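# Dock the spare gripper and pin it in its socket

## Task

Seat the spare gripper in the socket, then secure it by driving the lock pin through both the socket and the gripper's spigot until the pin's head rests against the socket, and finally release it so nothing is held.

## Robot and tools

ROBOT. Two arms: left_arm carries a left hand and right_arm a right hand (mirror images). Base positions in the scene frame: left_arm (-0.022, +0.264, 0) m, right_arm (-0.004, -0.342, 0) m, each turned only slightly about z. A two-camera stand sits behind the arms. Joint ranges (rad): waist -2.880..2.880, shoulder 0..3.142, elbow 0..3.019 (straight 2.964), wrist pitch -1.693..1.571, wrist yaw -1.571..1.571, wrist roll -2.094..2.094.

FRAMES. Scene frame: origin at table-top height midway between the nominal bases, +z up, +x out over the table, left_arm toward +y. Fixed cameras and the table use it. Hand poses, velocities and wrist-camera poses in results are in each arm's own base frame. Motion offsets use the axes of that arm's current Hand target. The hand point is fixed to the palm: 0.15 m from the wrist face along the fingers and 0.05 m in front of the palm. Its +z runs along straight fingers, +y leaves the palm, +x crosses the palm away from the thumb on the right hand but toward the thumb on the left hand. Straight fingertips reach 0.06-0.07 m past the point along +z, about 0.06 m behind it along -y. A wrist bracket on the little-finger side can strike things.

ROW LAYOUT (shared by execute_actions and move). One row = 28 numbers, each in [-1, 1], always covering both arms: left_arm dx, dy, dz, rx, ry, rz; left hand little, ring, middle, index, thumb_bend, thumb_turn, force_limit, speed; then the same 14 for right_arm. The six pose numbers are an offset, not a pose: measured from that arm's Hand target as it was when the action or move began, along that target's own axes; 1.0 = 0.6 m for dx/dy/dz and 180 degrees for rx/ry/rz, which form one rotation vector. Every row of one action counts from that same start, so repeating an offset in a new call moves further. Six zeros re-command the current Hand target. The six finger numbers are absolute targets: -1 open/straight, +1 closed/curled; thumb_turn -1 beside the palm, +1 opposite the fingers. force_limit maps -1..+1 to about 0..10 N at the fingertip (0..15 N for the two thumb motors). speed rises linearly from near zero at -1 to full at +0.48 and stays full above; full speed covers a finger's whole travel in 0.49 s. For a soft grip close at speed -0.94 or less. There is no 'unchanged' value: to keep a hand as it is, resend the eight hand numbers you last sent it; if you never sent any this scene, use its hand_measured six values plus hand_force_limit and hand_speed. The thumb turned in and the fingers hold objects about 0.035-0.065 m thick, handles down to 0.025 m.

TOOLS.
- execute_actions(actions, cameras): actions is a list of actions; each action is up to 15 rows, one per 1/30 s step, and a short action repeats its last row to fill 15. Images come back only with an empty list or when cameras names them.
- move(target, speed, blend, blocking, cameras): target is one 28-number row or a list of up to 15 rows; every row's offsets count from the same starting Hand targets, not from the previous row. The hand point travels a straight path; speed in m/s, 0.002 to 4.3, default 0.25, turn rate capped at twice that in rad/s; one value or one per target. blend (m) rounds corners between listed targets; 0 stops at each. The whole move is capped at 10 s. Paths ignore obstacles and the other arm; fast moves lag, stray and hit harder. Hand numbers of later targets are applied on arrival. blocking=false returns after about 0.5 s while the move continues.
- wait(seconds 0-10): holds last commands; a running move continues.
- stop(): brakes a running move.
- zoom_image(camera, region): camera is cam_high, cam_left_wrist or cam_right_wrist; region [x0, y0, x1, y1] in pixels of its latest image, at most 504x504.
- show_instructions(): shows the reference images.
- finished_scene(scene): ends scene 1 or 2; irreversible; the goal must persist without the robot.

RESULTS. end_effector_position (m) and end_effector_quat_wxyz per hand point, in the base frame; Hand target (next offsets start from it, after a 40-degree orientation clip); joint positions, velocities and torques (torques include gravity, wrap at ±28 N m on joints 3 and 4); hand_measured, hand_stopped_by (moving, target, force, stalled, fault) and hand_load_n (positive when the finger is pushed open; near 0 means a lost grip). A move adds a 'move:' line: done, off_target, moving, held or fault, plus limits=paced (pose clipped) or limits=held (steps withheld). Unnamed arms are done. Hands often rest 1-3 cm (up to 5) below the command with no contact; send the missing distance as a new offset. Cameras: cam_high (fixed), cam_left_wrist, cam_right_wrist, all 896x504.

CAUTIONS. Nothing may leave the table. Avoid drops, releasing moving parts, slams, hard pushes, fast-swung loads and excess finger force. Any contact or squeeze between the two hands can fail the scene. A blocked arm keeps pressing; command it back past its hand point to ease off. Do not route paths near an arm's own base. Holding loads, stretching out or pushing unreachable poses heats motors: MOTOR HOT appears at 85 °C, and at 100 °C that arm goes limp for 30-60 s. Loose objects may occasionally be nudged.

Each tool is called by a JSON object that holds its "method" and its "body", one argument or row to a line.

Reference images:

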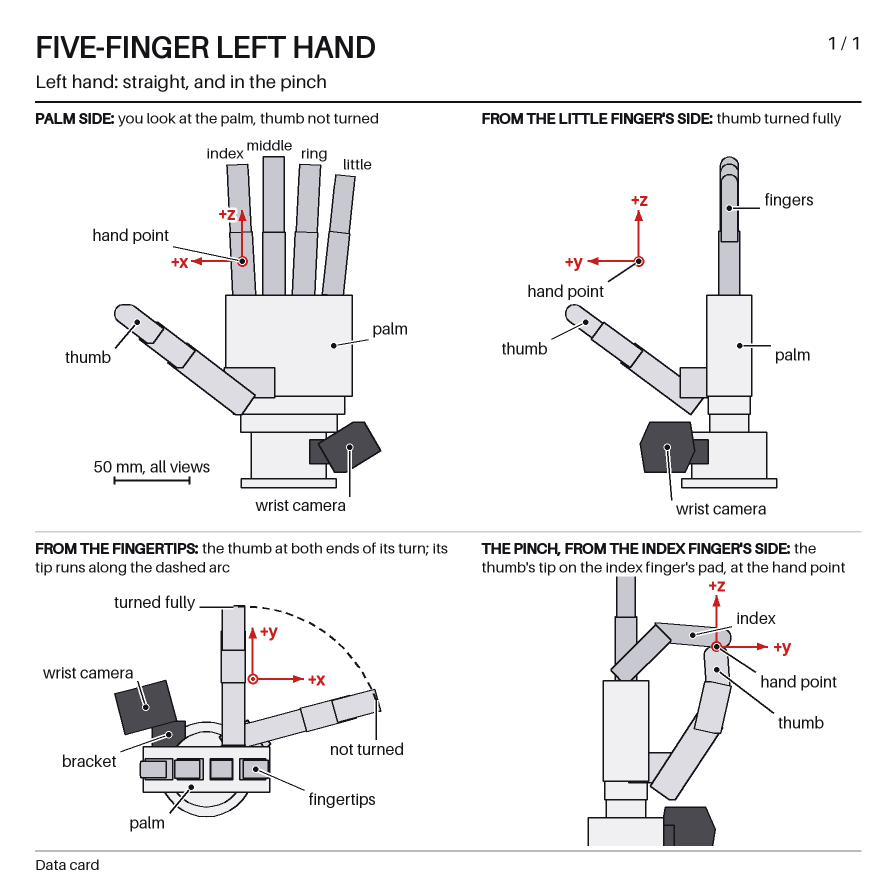

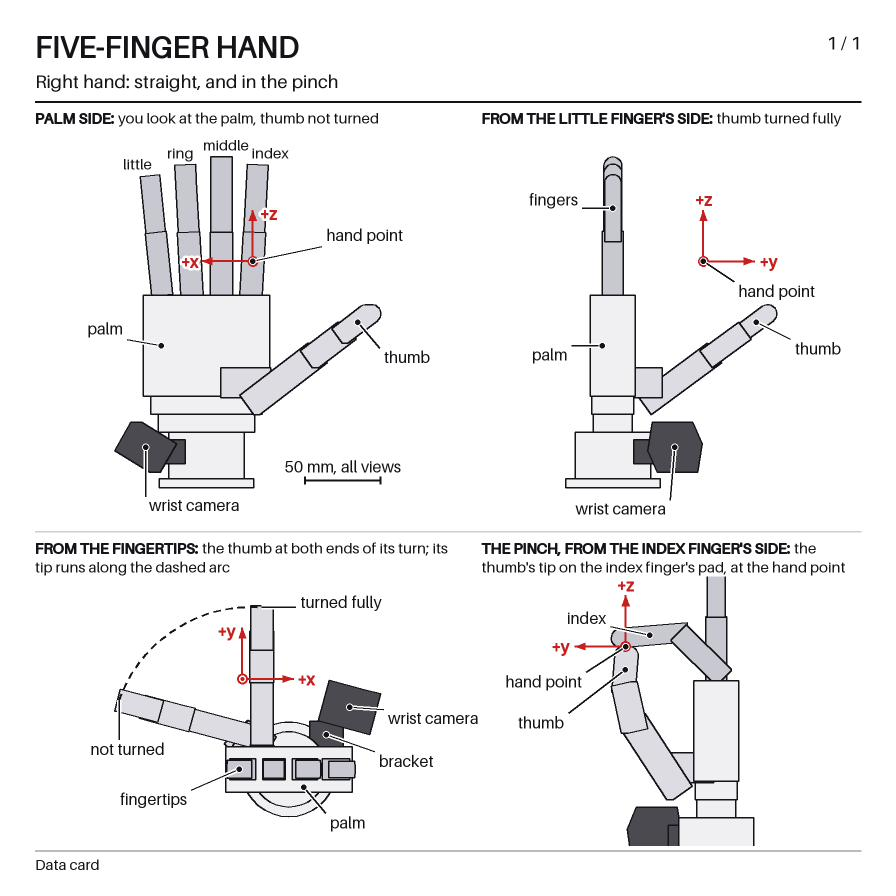

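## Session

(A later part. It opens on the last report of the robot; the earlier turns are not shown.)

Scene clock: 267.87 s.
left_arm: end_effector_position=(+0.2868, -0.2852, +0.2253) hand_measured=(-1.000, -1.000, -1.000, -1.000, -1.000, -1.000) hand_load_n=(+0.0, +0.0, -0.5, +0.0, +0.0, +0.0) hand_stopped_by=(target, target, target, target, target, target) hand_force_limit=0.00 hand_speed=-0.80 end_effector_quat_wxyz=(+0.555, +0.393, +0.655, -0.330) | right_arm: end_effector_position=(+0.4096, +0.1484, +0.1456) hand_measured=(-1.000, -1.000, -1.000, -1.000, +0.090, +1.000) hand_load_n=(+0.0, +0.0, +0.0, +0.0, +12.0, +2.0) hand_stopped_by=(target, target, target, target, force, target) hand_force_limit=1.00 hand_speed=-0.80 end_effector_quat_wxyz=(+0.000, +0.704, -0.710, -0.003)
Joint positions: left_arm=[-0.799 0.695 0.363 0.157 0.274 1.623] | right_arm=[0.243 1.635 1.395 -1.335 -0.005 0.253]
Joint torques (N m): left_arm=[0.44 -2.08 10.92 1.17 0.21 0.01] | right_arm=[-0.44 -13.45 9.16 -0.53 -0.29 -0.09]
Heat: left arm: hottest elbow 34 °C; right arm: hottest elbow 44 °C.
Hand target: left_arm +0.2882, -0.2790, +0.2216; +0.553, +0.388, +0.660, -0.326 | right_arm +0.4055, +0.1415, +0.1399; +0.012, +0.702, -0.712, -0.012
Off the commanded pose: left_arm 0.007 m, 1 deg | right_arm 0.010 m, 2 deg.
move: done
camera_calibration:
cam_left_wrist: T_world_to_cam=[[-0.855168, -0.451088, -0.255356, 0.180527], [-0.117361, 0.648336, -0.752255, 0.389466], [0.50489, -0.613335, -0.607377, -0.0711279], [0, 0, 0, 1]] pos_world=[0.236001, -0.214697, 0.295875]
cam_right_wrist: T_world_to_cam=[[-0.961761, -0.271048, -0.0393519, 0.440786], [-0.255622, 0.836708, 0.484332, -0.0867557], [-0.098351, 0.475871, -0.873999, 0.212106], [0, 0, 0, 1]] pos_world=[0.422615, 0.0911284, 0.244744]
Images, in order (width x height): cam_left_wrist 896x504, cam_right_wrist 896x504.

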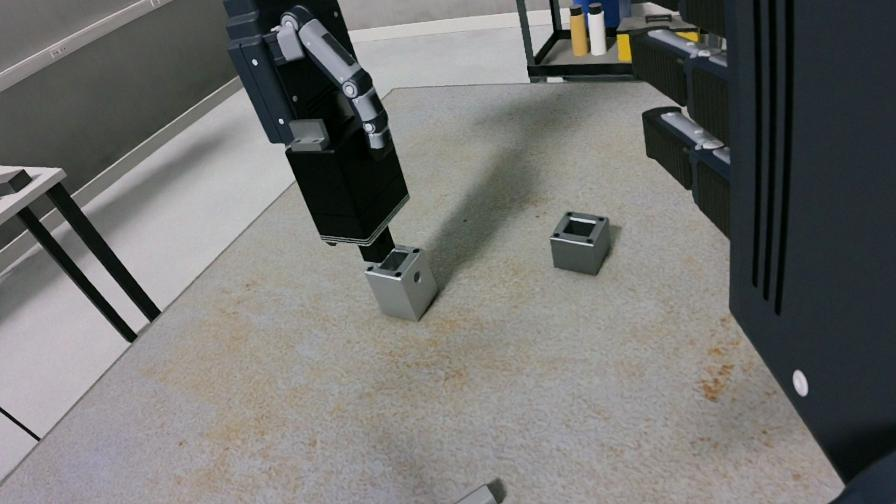

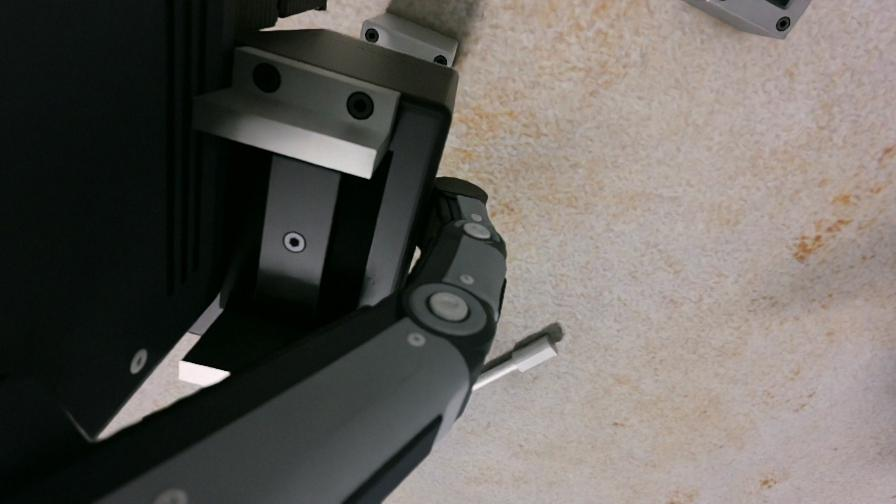

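{"method": "move", "body": {
  "target": [0,0,0,0,0,0,-1,-1,-1,-1,-1,-1,0,-0.8,-0.0158,0.0017,0.0017,-0.0099,0.0191,0.0106,-1,-1,-1,-1,0.7,1,1,-0.8],
  "speed": 0.05,
  "cameras": ["cam_left_wrist", "cam_right_wrist"]
}}

{"method": "zoom_image", "body": {
  "camera": "cam_left_wrist",
  "region": [270, 120, 460, 340]
}}

{"method": "zoom_image", "body": {
  "camera": "cam_right_wrist",
  "region": [220, 0, 500, 200]
}}

Scene clock: 290.77 s.
left_arm: end_effector_position=(+0.2868, -0.2852, +0.2253) hand_measured=(-1.000, -1.000, -1.000, -1.000, -1.000, -1.000) hand_load_n=(+0.0, +0.0, +0.0, +0.0, +0.5, +0.0) hand_stopped_by=(target, target, target, target, target, target) hand_force_limit=0.00 hand_speed=-0.80 end_effector_quat_wxyz=(+0.555, +0.393, +0.655, -0.330) | right_arm: end_effector_position=(+0.3997, +0.1427, +0.1343) hand_measured=(-1.000, -1.000, -1.000, -1.000, +0.090, +1.000) hand_load_n=(+0.0, +0.0, +0.0, +0.0, +12.0, +2.0) hand_stopped_by=(target, target, target, target, force, target) hand_force_limit=1.00 hand_speed=-0.80 end_effector_quat_wxyz=(+0.046, +0.687, -0.725, -0.004)
Joint positions: left_arm=[-0.799 0.695 0.363 0.157 0.274 1.623] | right_arm=[0.25 1.665 1.395 -1.385 0.038 0.305]
Joint torques (N m): left_arm=[0.44 -1.96 10.96 1.16 0.2 0.02] | right_arm=[2.14 -14.1 11.93 -0.65 -0.1 0.03]
Heat: left arm: hottest elbow 34 °C; right arm: hottest elbow 43 °C.
Hand target: left_arm +0.2882, -0.2790, +0.2216; +0.553, +0.388, +0.660, -0.326 | right_arm +0.4046, +0.1509, +0.1390; +0.044, +0.690, -0.723, -0.002
Off the commanded pose: left_arm 0.007 m, 1 deg | right_arm 0.011 m, 0 deg.
move: off_target (right_arm)
camera_calibration:
cam_left_wrist: T_world_to_cam=[[-0.855168, -0.451088, -0.255356, 0.180527], [-0.117361, 0.648336, -0.752255, 0.389466], [0.50489, -0.613335, -0.607377, -0.0711279], [0, 0, 0, 1]] pos_world=[0.236001, -0.214697, 0.295875]
cam_right_wrist: T_world_to_cam=[[-0.972692, -0.228536, 0.0405237, 0.416848], [-0.187274, 0.875916, 0.444634, -0.106734], [-0.13711, 0.424903, -0.894795, 0.229472], [0, 0, 0, 1]] pos_world=[0.416939, 0.0912516, 0.235896]
Images, in order (width x height): cam_left_wrist 896x504, cam_right_wrist 896x504.

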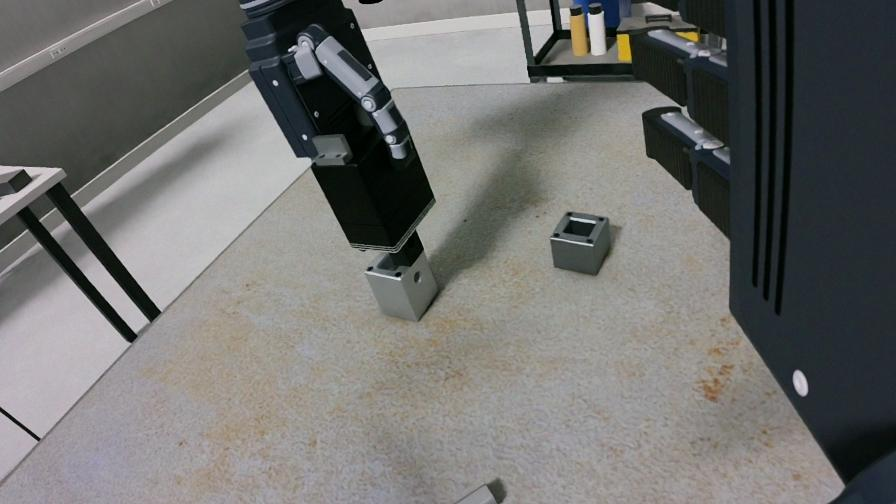

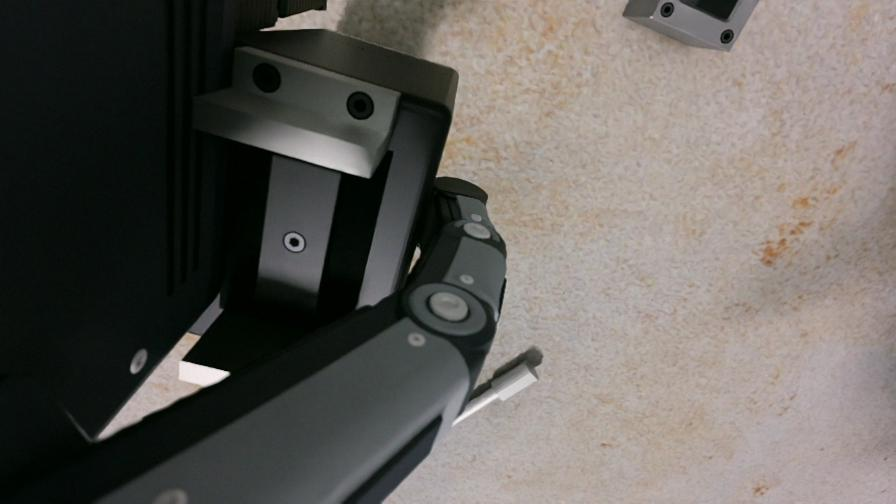

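Scaled by 2.291 from the camera's 896x504 image, which has a finer 1280x720 frame.

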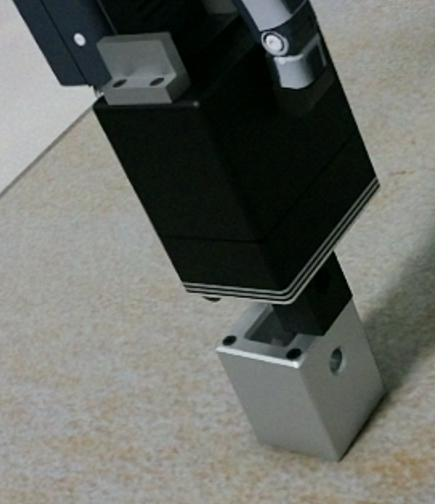

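Scaled by 1.800 from the camera's 896x504 image, which has a finer 1280x720 frame.

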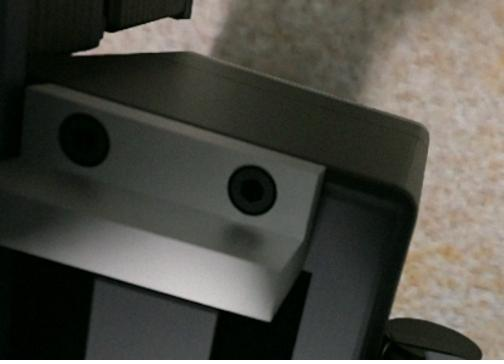

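{"method": "move", "body": {
  "target": [0,0,0,0,0,0,-1,-1,-1,-1,-1,-1,0,-0.8,-0.0077,-0.0105,-0.0167,0.0148,-0.0057,0,-1,-1,-1,-1,0.7,1,1,-0.8],
  "speed": 0.04,
  "cameras": ["cam_left_wrist", "cam_right_wrist"]
}}

{"method": "zoom_image", "body": {
  "camera": "cam_left_wrist",
  "region": [270, 120, 460, 340]
}}

Scene clock: 298.40 s.
left_arm: end_effector_position=(+0.2868, -0.2852, +0.2253) hand_measured=(-1.000, -1.000, -1.000, -1.000, -1.000, -1.000) hand_load_n=(+0.0, +0.0, +0.0, +0.0, +0.0, +0.0) hand_stopped_by=(target, target, target, target, target, target) hand_force_limit=0.00 hand_speed=-0.80 end_effector_quat_wxyz=(+0.555, +0.393, +0.655, -0.330) | right_arm: end_effector_position=(+0.3991, +0.1447, +0.1343) hand_measured=(-1.000, -1.000, -1.000, -1.000, +0.090, +1.000) hand_load_n=(+0.0, +0.0, +0.0, +0.0, +12.5, +2.0) hand_stopped_by=(target, target, target, target, force, target) hand_force_limit=1.00 hand_speed=-0.80 end_effector_quat_wxyz=(+0.046, +0.688, -0.725, -0.004)
Joint positions: left_arm=[-0.799 0.695 0.363 0.157 0.274 1.623] | right_arm=[0.254 1.665 1.395 -1.385 0.038 0.308]
Joint torques (N m): left_arm=[0.5 -2.02 10.92 1.21 0.22 0.01] | right_arm=[2.02 -15.27 12.46 -0.01 -0.2 0.03]
Heat: left arm: hottest elbow 34 °C; right arm: hottest elbow 43 °C.
Hand target: left_arm +0.2882, -0.2790, +0.2216; +0.553, +0.388, +0.660, -0.326 | right_arm +0.4117, +0.1559, +0.1483; +0.022, +0.690, -0.723, +0.009
Off the commanded pose: left_arm 0.007 m, 1 deg | right_arm 0.022 m, 3 deg.
move: off_target (right_arm)
camera_calibration:
cam_left_wrist: T_world_to_cam=[[-0.855168, -0.451088, -0.255356, 0.180527], [-0.117361, 0.648336, -0.752255, 0.389466], [0.50489, -0.613335, -0.607377, -0.0711279], [0, 0, 0, 1]] pos_world=[0.236001, -0.214697, 0.295875]
cam_right_wrist: T_world_to_cam=[[-0.97235, -0.230002, 0.0404241, 0.416839], [-0.188671, 0.875729, 0.444411, -0.107928], [-0.137616, 0.424496, -0.89491, 0.22883], [0, 0, 0, 1]] pos_world=[0.416442, 0.0932517, 0.235897]
Images, in order (width x height): cam_left_wrist 896x504, cam_right_wrist 896x504.

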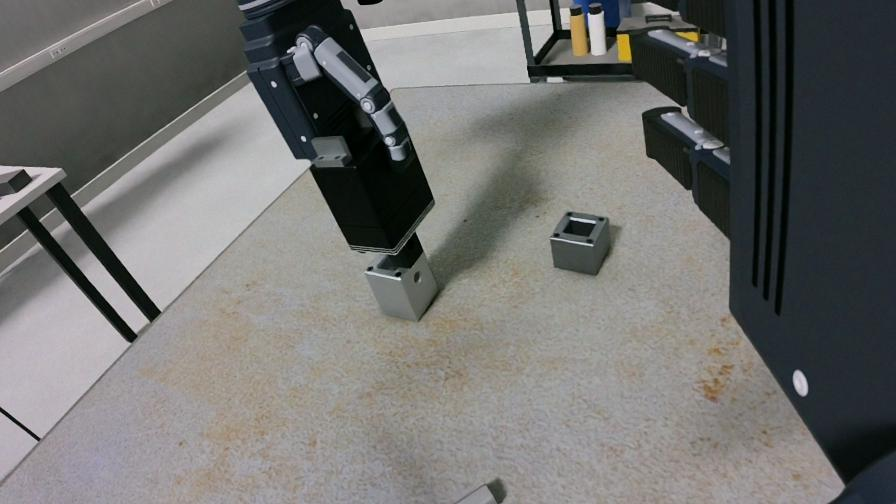

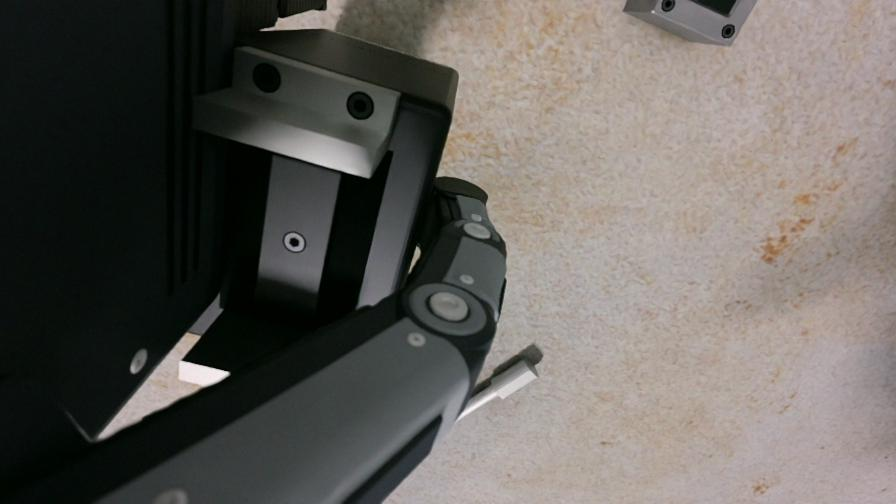

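Scaled by 2.291 from the camera's 896x504 image, which has a finer 1280x720 frame.

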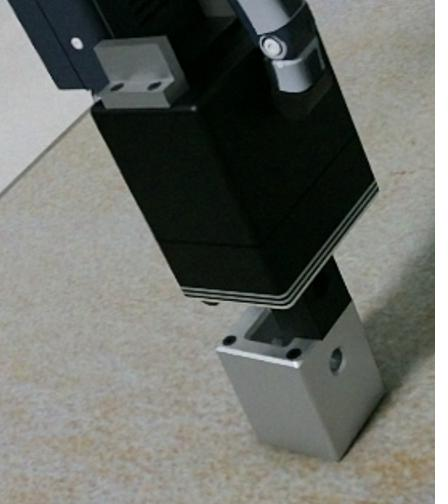

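{"method": "move", "body": {
  "target": [
    [0,0,0,0,0,0,-1,-1,-1,-1,-1,-1,0,-0.8,0.03,0.0192,-0.0597,-0.0066,0.0005,0,-1,-1,-1,-1,0.7,1,1,-0.8],
    [0,0,0,0,0,0,-1,-1,-1,-1,-1,-1,0,-0.8,0.0028,0.0082,0.0242,-0.0066,0.0005,0,-1,-1,-1,-1,0.7,1,1,-0.8]
  ],
  "speed": [0.08, 0.05],
  "cameras": ["cam_left_wrist", "cam_right_wrist"]
}}

{"method": "zoom_image", "body": {
  "camera": "cam_left_wrist",
  "region": [270, 120, 460, 340]
}}

Scene clock: 306.03 s.
left_arm: end_effector_position=(+0.2868, -0.2852, +0.2253) hand_measured=(-1.000, -1.000, -1.000, -1.000, -1.000, -1.000) hand_load_n=(+0.0, +0.0, -0.5, +0.0, +0.0, +0.0) hand_stopped_by=(target, target, target, target, target, target) hand_force_limit=0.00 hand_speed=-0.80 end_effector_quat_wxyz=(+0.555, +0.393, +0.655, -0.330) | right_arm: end_effector_position=(+0.4068, +0.1474, +0.1395) hand_measured=(-1.000, -1.000, -1.000, -1.000, +0.090, +1.000) hand_load_n=(+0.0, +0.0, -0.5, +0.0, +12.5, +2.0) hand_stopped_by=(target, target, target, target, force, target) hand_force_limit=1.00 hand_speed=-0.80 end_effector_quat_wxyz=(+0.029, +0.689, -0.724, +0.004)
Joint positions: left_arm=[-0.799 0.695 0.363 0.157 0.274 1.623] | right_arm=[0.254 1.656 1.404 -1.366 0.034 0.305]
Joint torques (N m): left_arm=[0.44 -2.02 10.95 1.21 0.21 0.03] | right_arm=[1.79 -13.63 9.24 0.2 -0.24 0.06]
Heat: left arm: hottest elbow 34 °C; right arm: hottest elbow 43 °C.
Hand target: left_arm +0.2882, -0.2790, +0.2216; +0.553, +0.388, +0.660, -0.326 | right_arm +0.4065, +0.1538, +0.1339; +0.030, +0.690, -0.723, +0.002
Off the commanded pose: left_arm 0.007 m, 1 deg | right_arm 0.009 m, 0 deg.
move: done
camera_calibration:
cam_left_wrist: T_world_to_cam=[[-0.855168, -0.451088, -0.255356, 0.180527], [-0.117361, 0.648336, -0.752255, 0.389466], [0.50489, -0.613335, -0.607377, -0.0711279], [0, 0, 0, 1]] pos_world=[0.236001, -0.214697, 0.295875]
cam_right_wrist: T_world_to_cam=[[-0.97255, -0.232666, 0.00360067, 0.43038], [-0.206324, 0.869389, 0.448991, -0.10364], [-0.107595, 0.435924, -0.893529, 0.219331], [0, 0, 0, 1]] pos_world=[0.420782, 0.0946266, 0.240962]
Images, in order (width x height): cam_left_wrist 896x504, cam_right_wrist 896x504.

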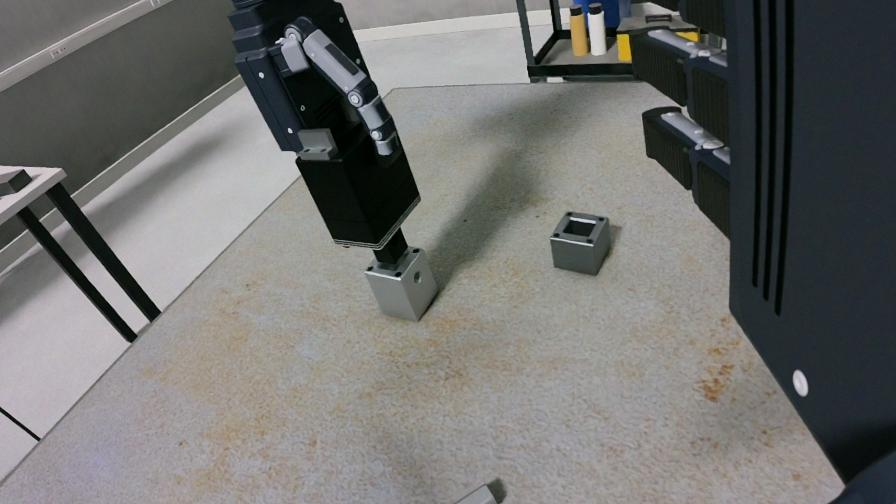

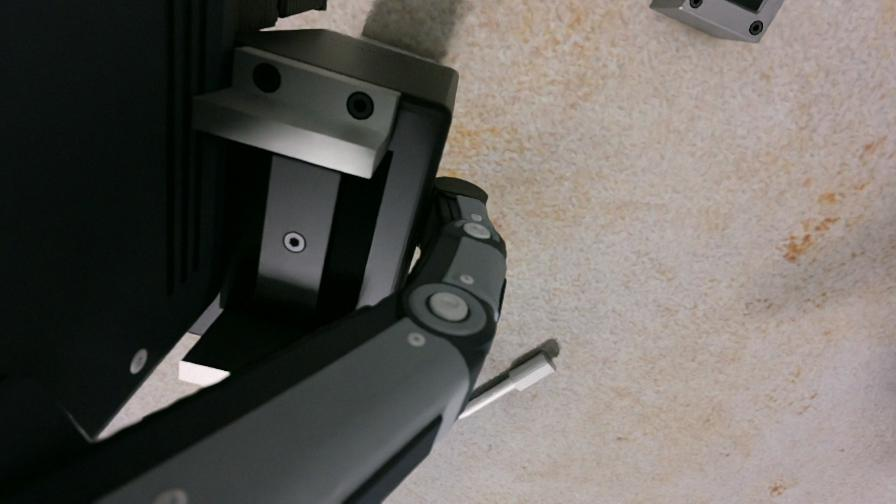

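Scaled by 2.291 from the camera's 896x504 image, which has a finer 1280x720 frame.

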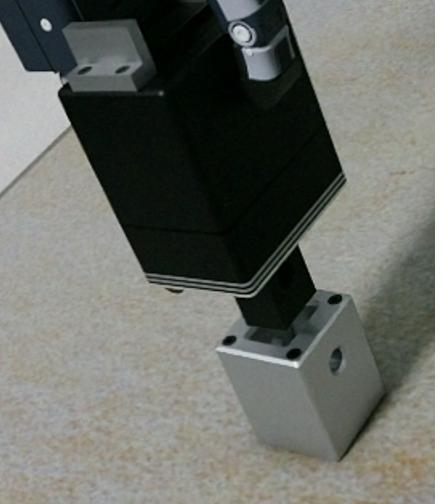

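{"method": "move", "body": {
  "target": [0,0,0,0,0,0,-1,-1,-1,-1,-1,-1,0,-0.8,-0.0038,-0.0034,0.0197,0,0,0,-1,-1,-1,-1,0.7,1,1,-0.8],
  "speed": 0.03,
  "cameras": ["cam_left_wrist", "cam_high"]
}}

{"method": "zoom_image", "body": {
  "camera": "cam_left_wrist",
  "region": [350, 200, 470, 340]
}}

Scene clock: 314.50 s.
left_arm: end_effector_position=(+0.2868, -0.2852, +0.2253) hand_measured=(-1.000, -1.000, -1.000, -1.000, -1.000, -1.000) hand_load_n=(+0.0, +0.0, +0.0, +0.5, +0.0, +0.0) hand_stopped_by=(target, target, target, target, target, target) hand_force_limit=0.00 hand_speed=-0.80 end_effector_quat_wxyz=(+0.555, +0.393, +0.655, -0.330) | right_arm: end_effector_position=(+0.4092, +0.1482, +0.1291) hand_measured=(-1.000, -1.000, -1.000, -1.000, +0.090, +1.000) hand_load_n=(+0.0, +0.0, +0.0, +0.0, +12.0, +1.5) hand_stopped_by=(target, target, target, target, force, target) hand_force_limit=1.00 hand_speed=-0.80 end_effector_quat_wxyz=(+0.028, +0.688, -0.725, +0.004)
Joint positions: left_arm=[-0.799 0.695 0.363 0.157 0.274 1.623] | right_arm=[0.254 1.667 1.39 -1.338 0.034 0.308]
Joint torques (N m): left_arm=[0.21 -2.02 10.96 1.2 0.21 0.04] | right_arm=[1.85 -13.63 9.07 0.17 -0.22 0.09]
Heat: left arm: hottest elbow 34 °C; right arm: hottest elbow 42 °C.
Hand target: left_arm +0.2882, -0.2790, +0.2216; +0.553, +0.388, +0.660, -0.326 | right_arm +0.4081, +0.1555, +0.1219; +0.030, +0.690, -0.723, +0.002
Off the commanded pose: left_arm 0.007 m, 1 deg | right_arm 0.010 m, 0 deg.
move: done
camera_calibration:
cam_left_wrist: T_world_to_cam=[[-0.855168, -0.451088, -0.255356, 0.180527], [-0.117361, 0.648336, -0.752255, 0.389466], [0.50489, -0.613335, -0.607377, -0.0711279], [0, 0, 0, 1]] pos_world=[0.236001, -0.214697, 0.295875]
Images, in order (width x height): cam_high 896x504, cam_left_wrist 896x504.

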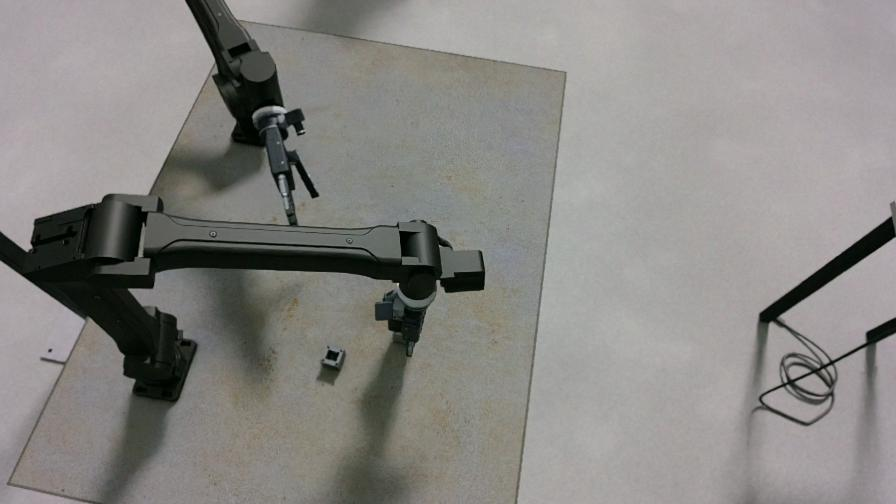

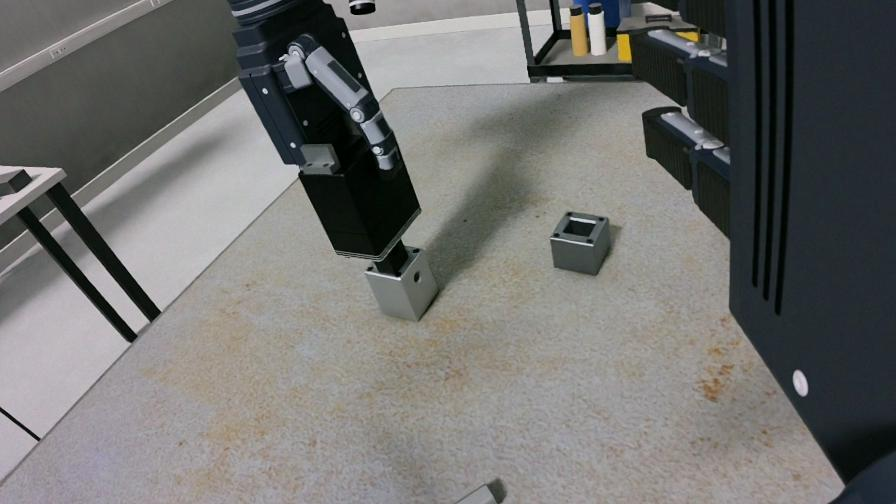

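Scaled by 3.600 from the camera's 896x504 image, which has a finer 1280x720 frame.

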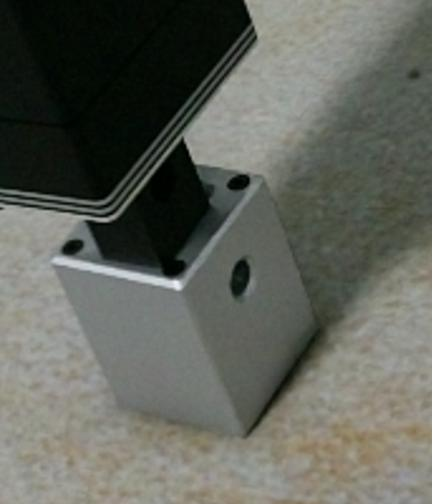

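{"method": "zoom_image", "body": {
  "camera": "cam_left_wrist",
  "region": [355, 235, 445, 325]
}}

{"method": "zoom_image", "body": {
  "camera": "cam_high",
  "region": [380, 300, 430, 350]
}}

Scaled by 5.600 from the camera's 896x504 image, which has a finer 1280x720 frame.

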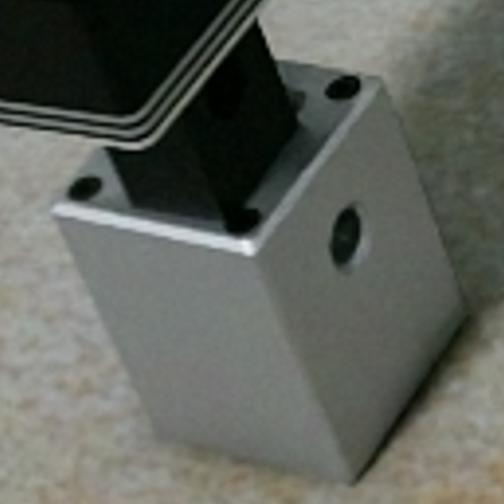

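Scaled by 10.080 from the camera's 896x504 image, which has a finer 1280x720 frame.

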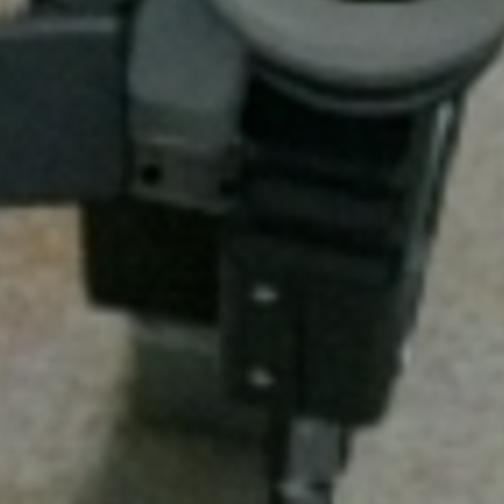

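{"method": "move", "body": {
  "target": [
    [0,0,0,0,0,0,-1,-1,-1,-1,-1,-1,0,-0.8,0.0337,0.0063,-0.07,0,0,0,-1,-1,-1,-1,0.7,1,1,-0.8],
    [0,0,0,0,0,0,-1,-1,-1,-1,-1,-1,0,-0.8,0.03,-0.007,-0.0023,0,0,0,-1,-1,-1,-1,0.7,1,1,-0.8]
  ],
  "speed": [0.08, 0.05],
  "cameras": ["cam_left_wrist", "cam_right_wrist"]
}}

{"method": "zoom_image", "body": {
  "camera": "cam_left_wrist",
  "region": [355, 235, 445, 325]
}}

Scene clock: 331.40 s.
left_arm: end_effector_position=(+0.2868, -0.2852, +0.2253) hand_measured=(-1.000, -1.000, -1.000, -1.000, -1.000, -1.000) hand_load_n=(+0.0, +0.0, +0.0, +0.0, +0.0, +0.0) hand_stopped_by=(target, target, target, target, target, target) hand_force_limit=0.00 hand_speed=-0.80 end_effector_quat_wxyz=(+0.555, +0.393, +0.655, -0.330) | right_arm: end_effector_position=(+0.4091, +0.1439, +0.1299) hand_measured=(-1.000, -1.000, -1.000, -1.000, +0.090, +1.000) hand_load_n=(+0.0, +0.0, +0.0, +0.0, +12.5, +1.5) hand_stopped_by=(target, target, target, target, force, target) hand_force_limit=1.00 hand_speed=-0.80 end_effector_quat_wxyz=(+0.028, +0.693, -0.721, +0.004)
Joint positions: left_arm=[-0.799 0.695 0.363 0.157 0.274 1.623] | right_arm=[0.247 1.666 1.39 -1.34 0.034 0.288]
Joint torques (N m): left_arm=[0.38 -1.96 10.91 1.18 0.21 0.01] | right_arm=[-0.73 -13.98 9.13 0.12 -0.17 -0.11]
Heat: left arm: hottest elbow 34 °C; right arm: hottest elbow 42 °C.
Hand target: left_arm +0.2882, -0.2790, +0.2216; +0.553, +0.388, +0.660, -0.326 | right_arm +0.4115, +0.1374, +0.1238; +0.030, +0.690, -0.723, +0.002
Off the commanded pose: left_arm 0.007 m, 1 deg | right_arm 0.009 m, 0 deg.
move: done
camera_calibration:
cam_left_wrist: T_world_to_cam=[[-0.855168, -0.451088, -0.255356, 0.180527], [-0.117361, 0.648336, -0.752255, 0.389466], [0.50489, -0.613335, -0.607377, -0.0711279], [0, 0, 0, 1]] pos_world=[0.236001, -0.214697, 0.295875]
cam_right_wrist: T_world_to_cam=[[-0.97004, -0.242937, 0.00192714, 0.432505], [-0.216091, 0.866417, 0.450141, -0.0915325], [-0.111026, 0.436238, -0.892955, 0.213772], [0, 0, 0, 1]] pos_world=[0.423502, 0.0911214, 0.231258]
Images, in order (width x height): cam_left_wrist 896x504, cam_right_wrist 896x504.

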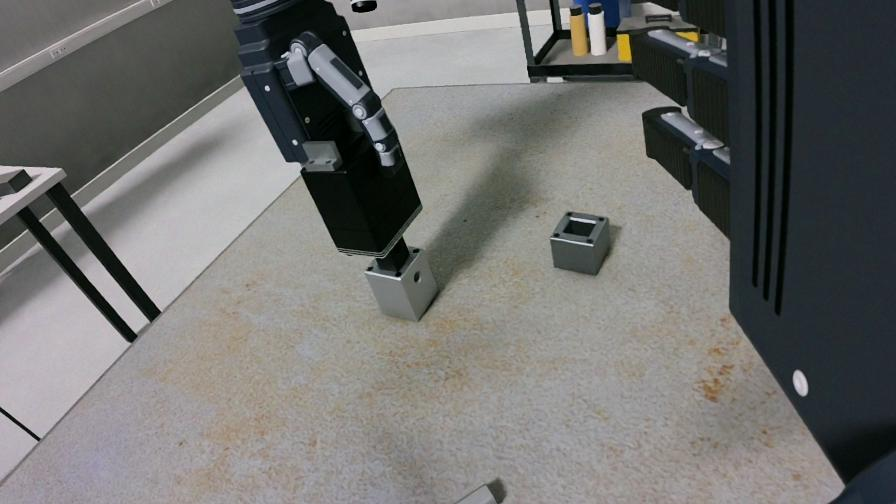

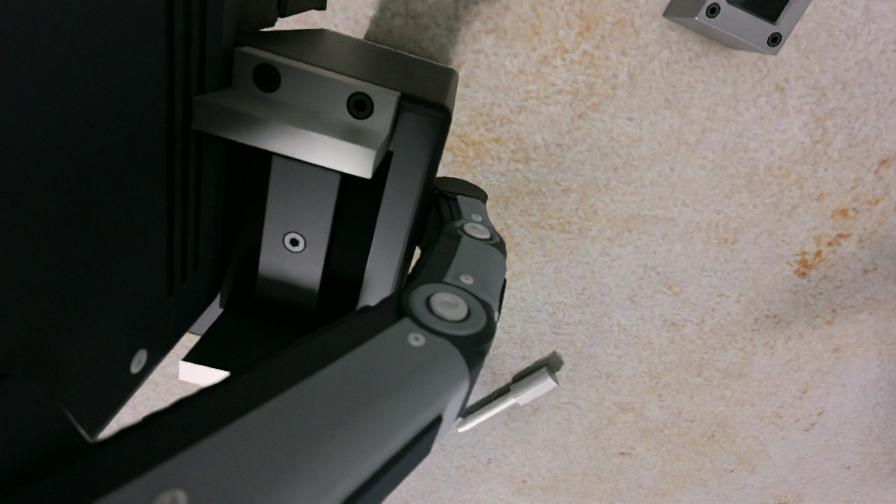

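Scaled by 5.600 from the camera's 896x504 image, which has a finer 1280x720 frame.

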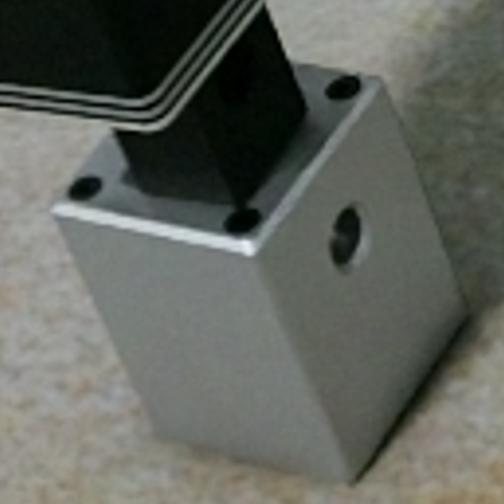

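{"method": "move", "body": {
  "target": [0,0,0,0,0,0,-1,-1,-1,-1,-1,-1,0,-0.8,0.0047,-0.006,0.008,0,0,0,-1,-1,-1,-1,0.7,1,1,-0.8],
  "speed": 0.03,
  "cameras": ["cam_left_wrist"]
}}

{"method": "zoom_image", "body": {
  "camera": "cam_left_wrist",
  "region": [355, 235, 445, 325]
}}

Scene clock: 341.23 s.
left_arm: end_effector_position=(+0.2868, -0.2852, +0.2253) hand_measured=(-1.000, -1.000, -1.000, -1.000, -1.000, -1.000) hand_load_n=(+0.0, +0.0, +0.0, +0.0, +0.0, +0.0) hand_stopped_by=(target, target, target, target, target, target) hand_force_limit=0.00 hand_speed=-0.80 end_effector_quat_wxyz=(+0.555, +0.393, +0.655, -0.330) | right_arm: end_effector_position=(+0.4125, +0.1405, +0.1270) hand_measured=(-1.000, -1.000, -1.000, -1.000, +0.090, +1.000) hand_load_n=(+0.0, +0.0, +0.0, +0.0, +12.5, +2.0) hand_stopped_by=(target, target, target, target, force, target) hand_force_limit=1.00 hand_speed=-0.80 end_effector_quat_wxyz=(+0.026, +0.692, -0.721, +0.004)
Joint positions: left_arm=[-0.799 0.695 0.363 0.157 0.274 1.623] | right_arm=[0.238 1.672 1.39 -1.331 0.034 0.281]
Joint torques (N m): left_arm=[0.26 -2.26 10.93 1.21 0.22 0.02] | right_arm=[-0.91 -14.04 9.09 0.21 -0.15 -0.1]
Heat: left arm: hottest elbow 34 °C; right arm: hottest elbow 42 °C.
Hand target: left_arm +0.2882, -0.2790, +0.2216; +0.553, +0.388, +0.660, -0.326 | right_arm +0.4148, +0.1342, +0.1191; +0.030, +0.690, -0.723, +0.002
Off the commanded pose: left_arm 0.007 m, 1 deg | right_arm 0.010 m, 1 deg.
move: done
camera_calibration:
cam_left_wrist: T_world_to_cam=[[-0.855168, -0.451088, -0.255356, 0.180527], [-0.117361, 0.648336, -0.752255, 0.389466], [0.50489, -0.613335, -0.607377, -0.0711279], [0, 0, 0, 1]] pos_world=[0.236001, -0.214697, 0.295875]
Images, in order (width x height): cam_left_wrist 896x504.

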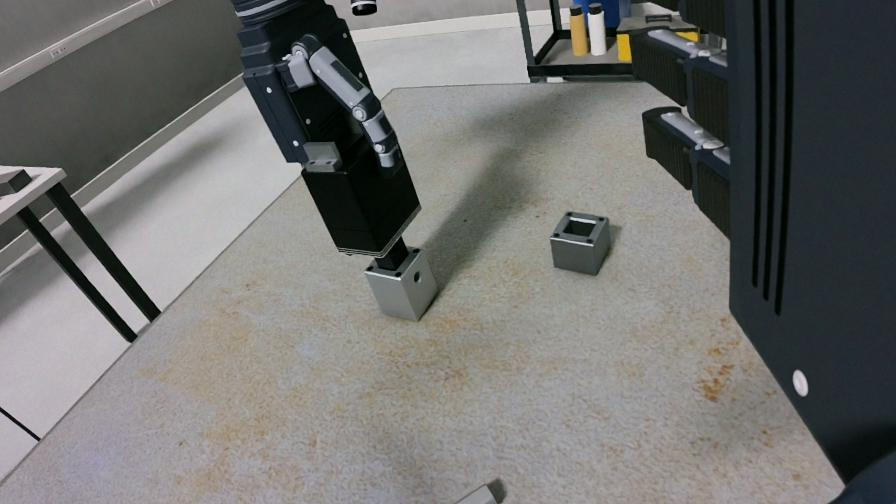

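Scaled by 5.600 from the camera's 896x504 image, which has a finer 1280x720 frame.

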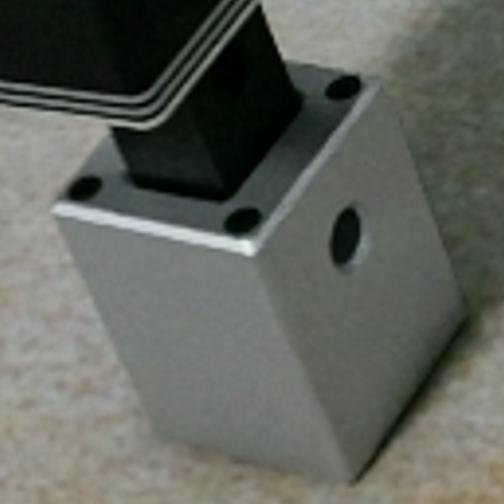

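{"method": "move", "body": {
  "target": [0,0,0,0,0,0,-1,-1,-1,-1,-1,-1,0,-0.8,0.0008,-0.0022,0.0133,0,0,0,-1,-1,-1,-1,0.7,1,1,-0.8],
  "speed": 0.03,
  "cameras": ["cam_left_wrist", "cam_right_wrist"]
}}

{"method": "zoom_image", "body": {
  "camera": "cam_left_wrist",
  "region": [355, 235, 445, 325]
}}

Scene clock: 346.03 s.
left_arm: end_effector_position=(+0.2868, -0.2852, +0.2253) hand_measured=(-1.000, -1.000, -1.000, -1.000, -1.000, -1.000) hand_load_n=(-0.5, +0.0, +0.0, +0.0, +0.0, +0.0) hand_stopped_by=(target, target, target, target, target, target) hand_force_limit=0.00 hand_speed=-0.80 end_effector_quat_wxyz=(+0.555, +0.393, +0.655, -0.330) | right_arm: end_effector_position=(+0.4126, +0.1402, +0.1260) hand_measured=(-1.000, -1.000, -1.000, -1.000, +0.090, +1.000) hand_load_n=(+0.0, +0.0, +0.0, +0.0, +12.5, +2.0) hand_stopped_by=(target, target, target, target, force, target) hand_force_limit=1.00 hand_speed=-0.80 end_effector_quat_wxyz=(+0.026, +0.692, -0.721, +0.004)
Joint positions: left_arm=[-0.799 0.695 0.363 0.157 0.274 1.623] | right_arm=[0.237 1.672 1.388 -1.327 0.032 0.279]
Joint torques (N m): left_arm=[0.32 -2.02 10.96 1.14 0.22 0.02] | right_arm=[0.15 -13.27 8.24 0.88 -0.11 -0.1]
Heat: left arm: hottest elbow 34 °C; right arm: hottest elbow 42 °C.
Hand target: left_arm +0.2882, -0.2790, +0.2216; +0.553, +0.388, +0.660, -0.326 | right_arm +0.4157, +0.1333, +0.1111; +0.030, +0.690, -0.723, +0.002
Off the commanded pose: left_arm 0.007 m, 1 deg | right_arm 0.017 m, 1 deg.
move: off_target (right_arm)
camera_calibration:
cam_left_wrist: T_world_to_cam=[[-0.855168, -0.451088, -0.255356, 0.180527], [-0.117361, 0.648336, -0.752255, 0.389466], [0.50489, -0.613335, -0.607377, -0.0711279], [0, 0, 0, 1]] pos_world=[0.236001, -0.214697, 0.295875]
cam_right_wrist: T_world_to_cam=[[-0.97033, -0.241771, -0.0023246, 0.43543], [-0.216707, 0.865393, 0.45181, -0.0856852], [-0.107223, 0.438909, -0.892111, 0.210316], [0, 0, 0, 1]] pos_world=[0.426493, 0.0871163, 0.227351]
Images, in order (width x height): cam_left_wrist 896x504, cam_right_wrist 896x504.

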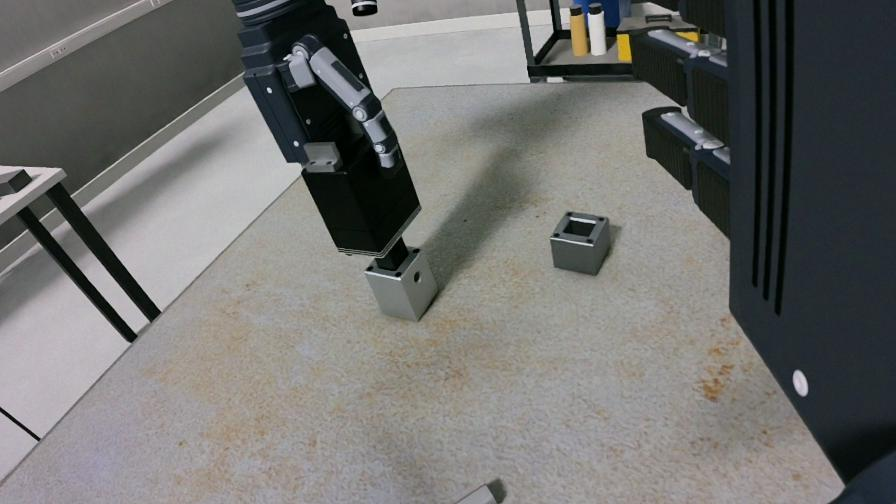

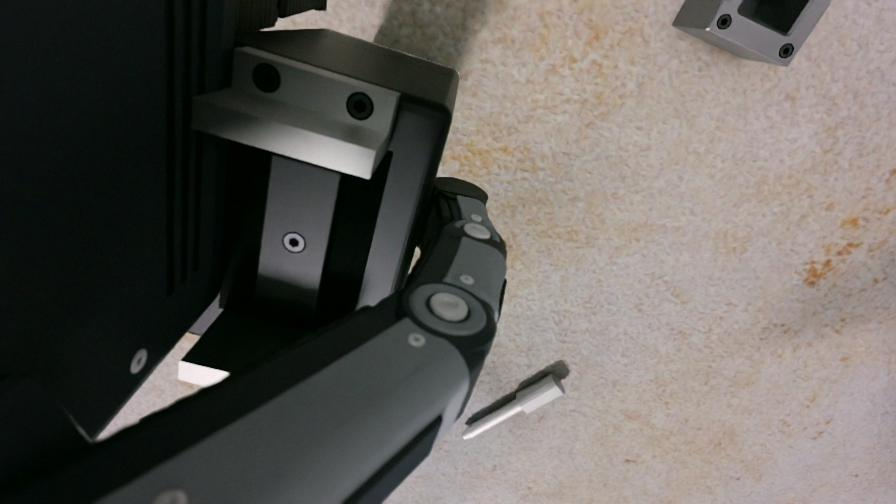

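Scaled by 5.600 from the camera's 896x504 image, which has a finer 1280x720 frame.

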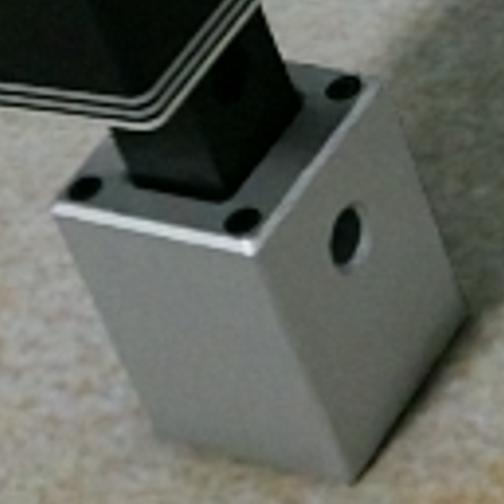

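{"method": "move", "body": {
  "target": [
    [0,0,0,0,0,0,-1,-1,-1,-1,-1,-1,0,-0.8,0.0008,0.001,-0.04,0,0,0,-1,-1,-1,-1,0.7,1,1,-0.8],
    [0,0,0,0,0,0,-1,-1,-1,-1,-1,-1,0,-0.8,0.0012,-0.001,0.0,0,0,0,-1,-1,-1,-1,0.7,1,1,-0.8]
  ],
  "speed": [0.08, 0.03],
  "cameras": ["cam_left_wrist"]
}}

{"method": "zoom_image", "body": {
  "camera": "cam_left_wrist",
  "region": [355, 235, 445, 325]
}}

Scene clock: 350.30 s.
left_arm: end_effector_position=(+0.2868, -0.2852, +0.2253) hand_measured=(-1.000, -1.000, -1.000, -1.000, -1.000, -1.000) hand_load_n=(+0.0, +0.0, +0.0, +0.0, +0.0, +0.5) hand_stopped_by=(target, target, target, target, target, target) hand_force_limit=0.00 hand_speed=-0.80 end_effector_quat_wxyz=(+0.555, +0.393, +0.655, -0.330) | right_arm: end_effector_position=(+0.4127, +0.1401, +0.1261) hand_measured=(-1.000, -1.000, -1.000, -1.000, +0.090, +1.000) hand_load_n=(+0.0, +0.0, +0.0, +0.0, +12.5, +2.0) hand_stopped_by=(target, target, target, target, force, target) hand_force_limit=1.00 hand_speed=-0.80 end_effector_quat_wxyz=(+0.025, +0.692, -0.721, +0.004)
Joint positions: left_arm=[-0.799 0.695 0.363 0.157 0.274 1.623] | right_arm=[0.236 1.672 1.388 -1.327 0.032 0.279]
Joint torques (N m): left_arm=[0.38 -1.96 10.97 1.21 0.21 0.02] | right_arm=[-0.85 -13.1 8.31 0.83 -0.06 -0.11]
Heat: left arm: hottest elbow 34 °C; right arm: hottest elbow 41 °C.
Hand target: left_arm +0.2882, -0.2790, +0.2216; +0.553, +0.388, +0.660, -0.326 | right_arm +0.4163, +0.1325, +0.1111; +0.030, +0.690, -0.723, +0.002
Off the commanded pose: left_arm 0.007 m, 1 deg | right_arm 0.017 m, 1 deg.
move: off_target (right_arm)
camera_calibration:
cam_left_wrist: T_world_to_cam=[[-0.855168, -0.451088, -0.255356, 0.180527], [-0.117361, 0.648336, -0.752255, 0.389466], [0.50489, -0.613335, -0.607377, -0.0711279], [0, 0, 0, 1]] pos_world=[0.236001, -0.214697, 0.295875]
Images, in order (width x height): cam_left_wrist 896x504.

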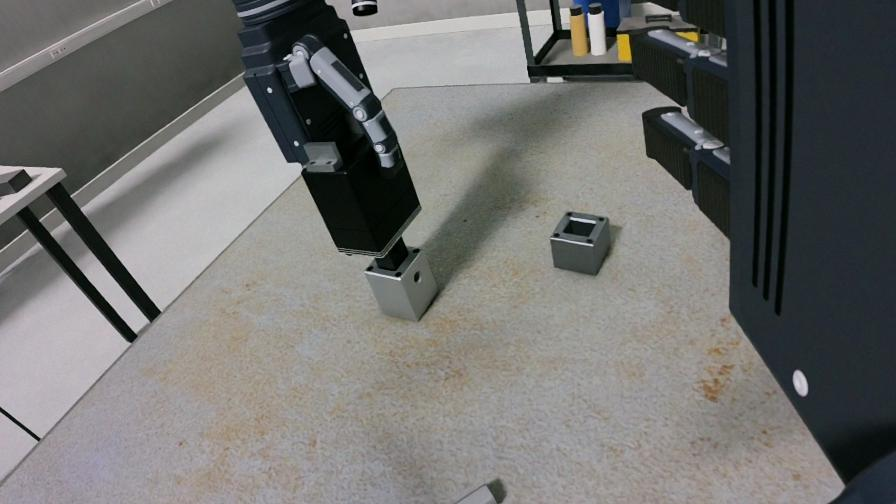

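Scaled by 5.600 from the camera's 896x504 image, which has a finer 1280x720 frame.

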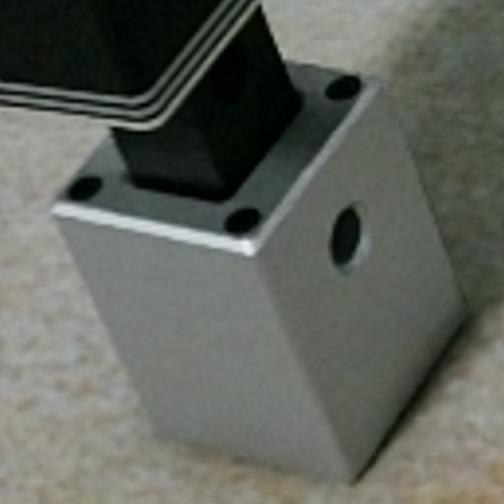

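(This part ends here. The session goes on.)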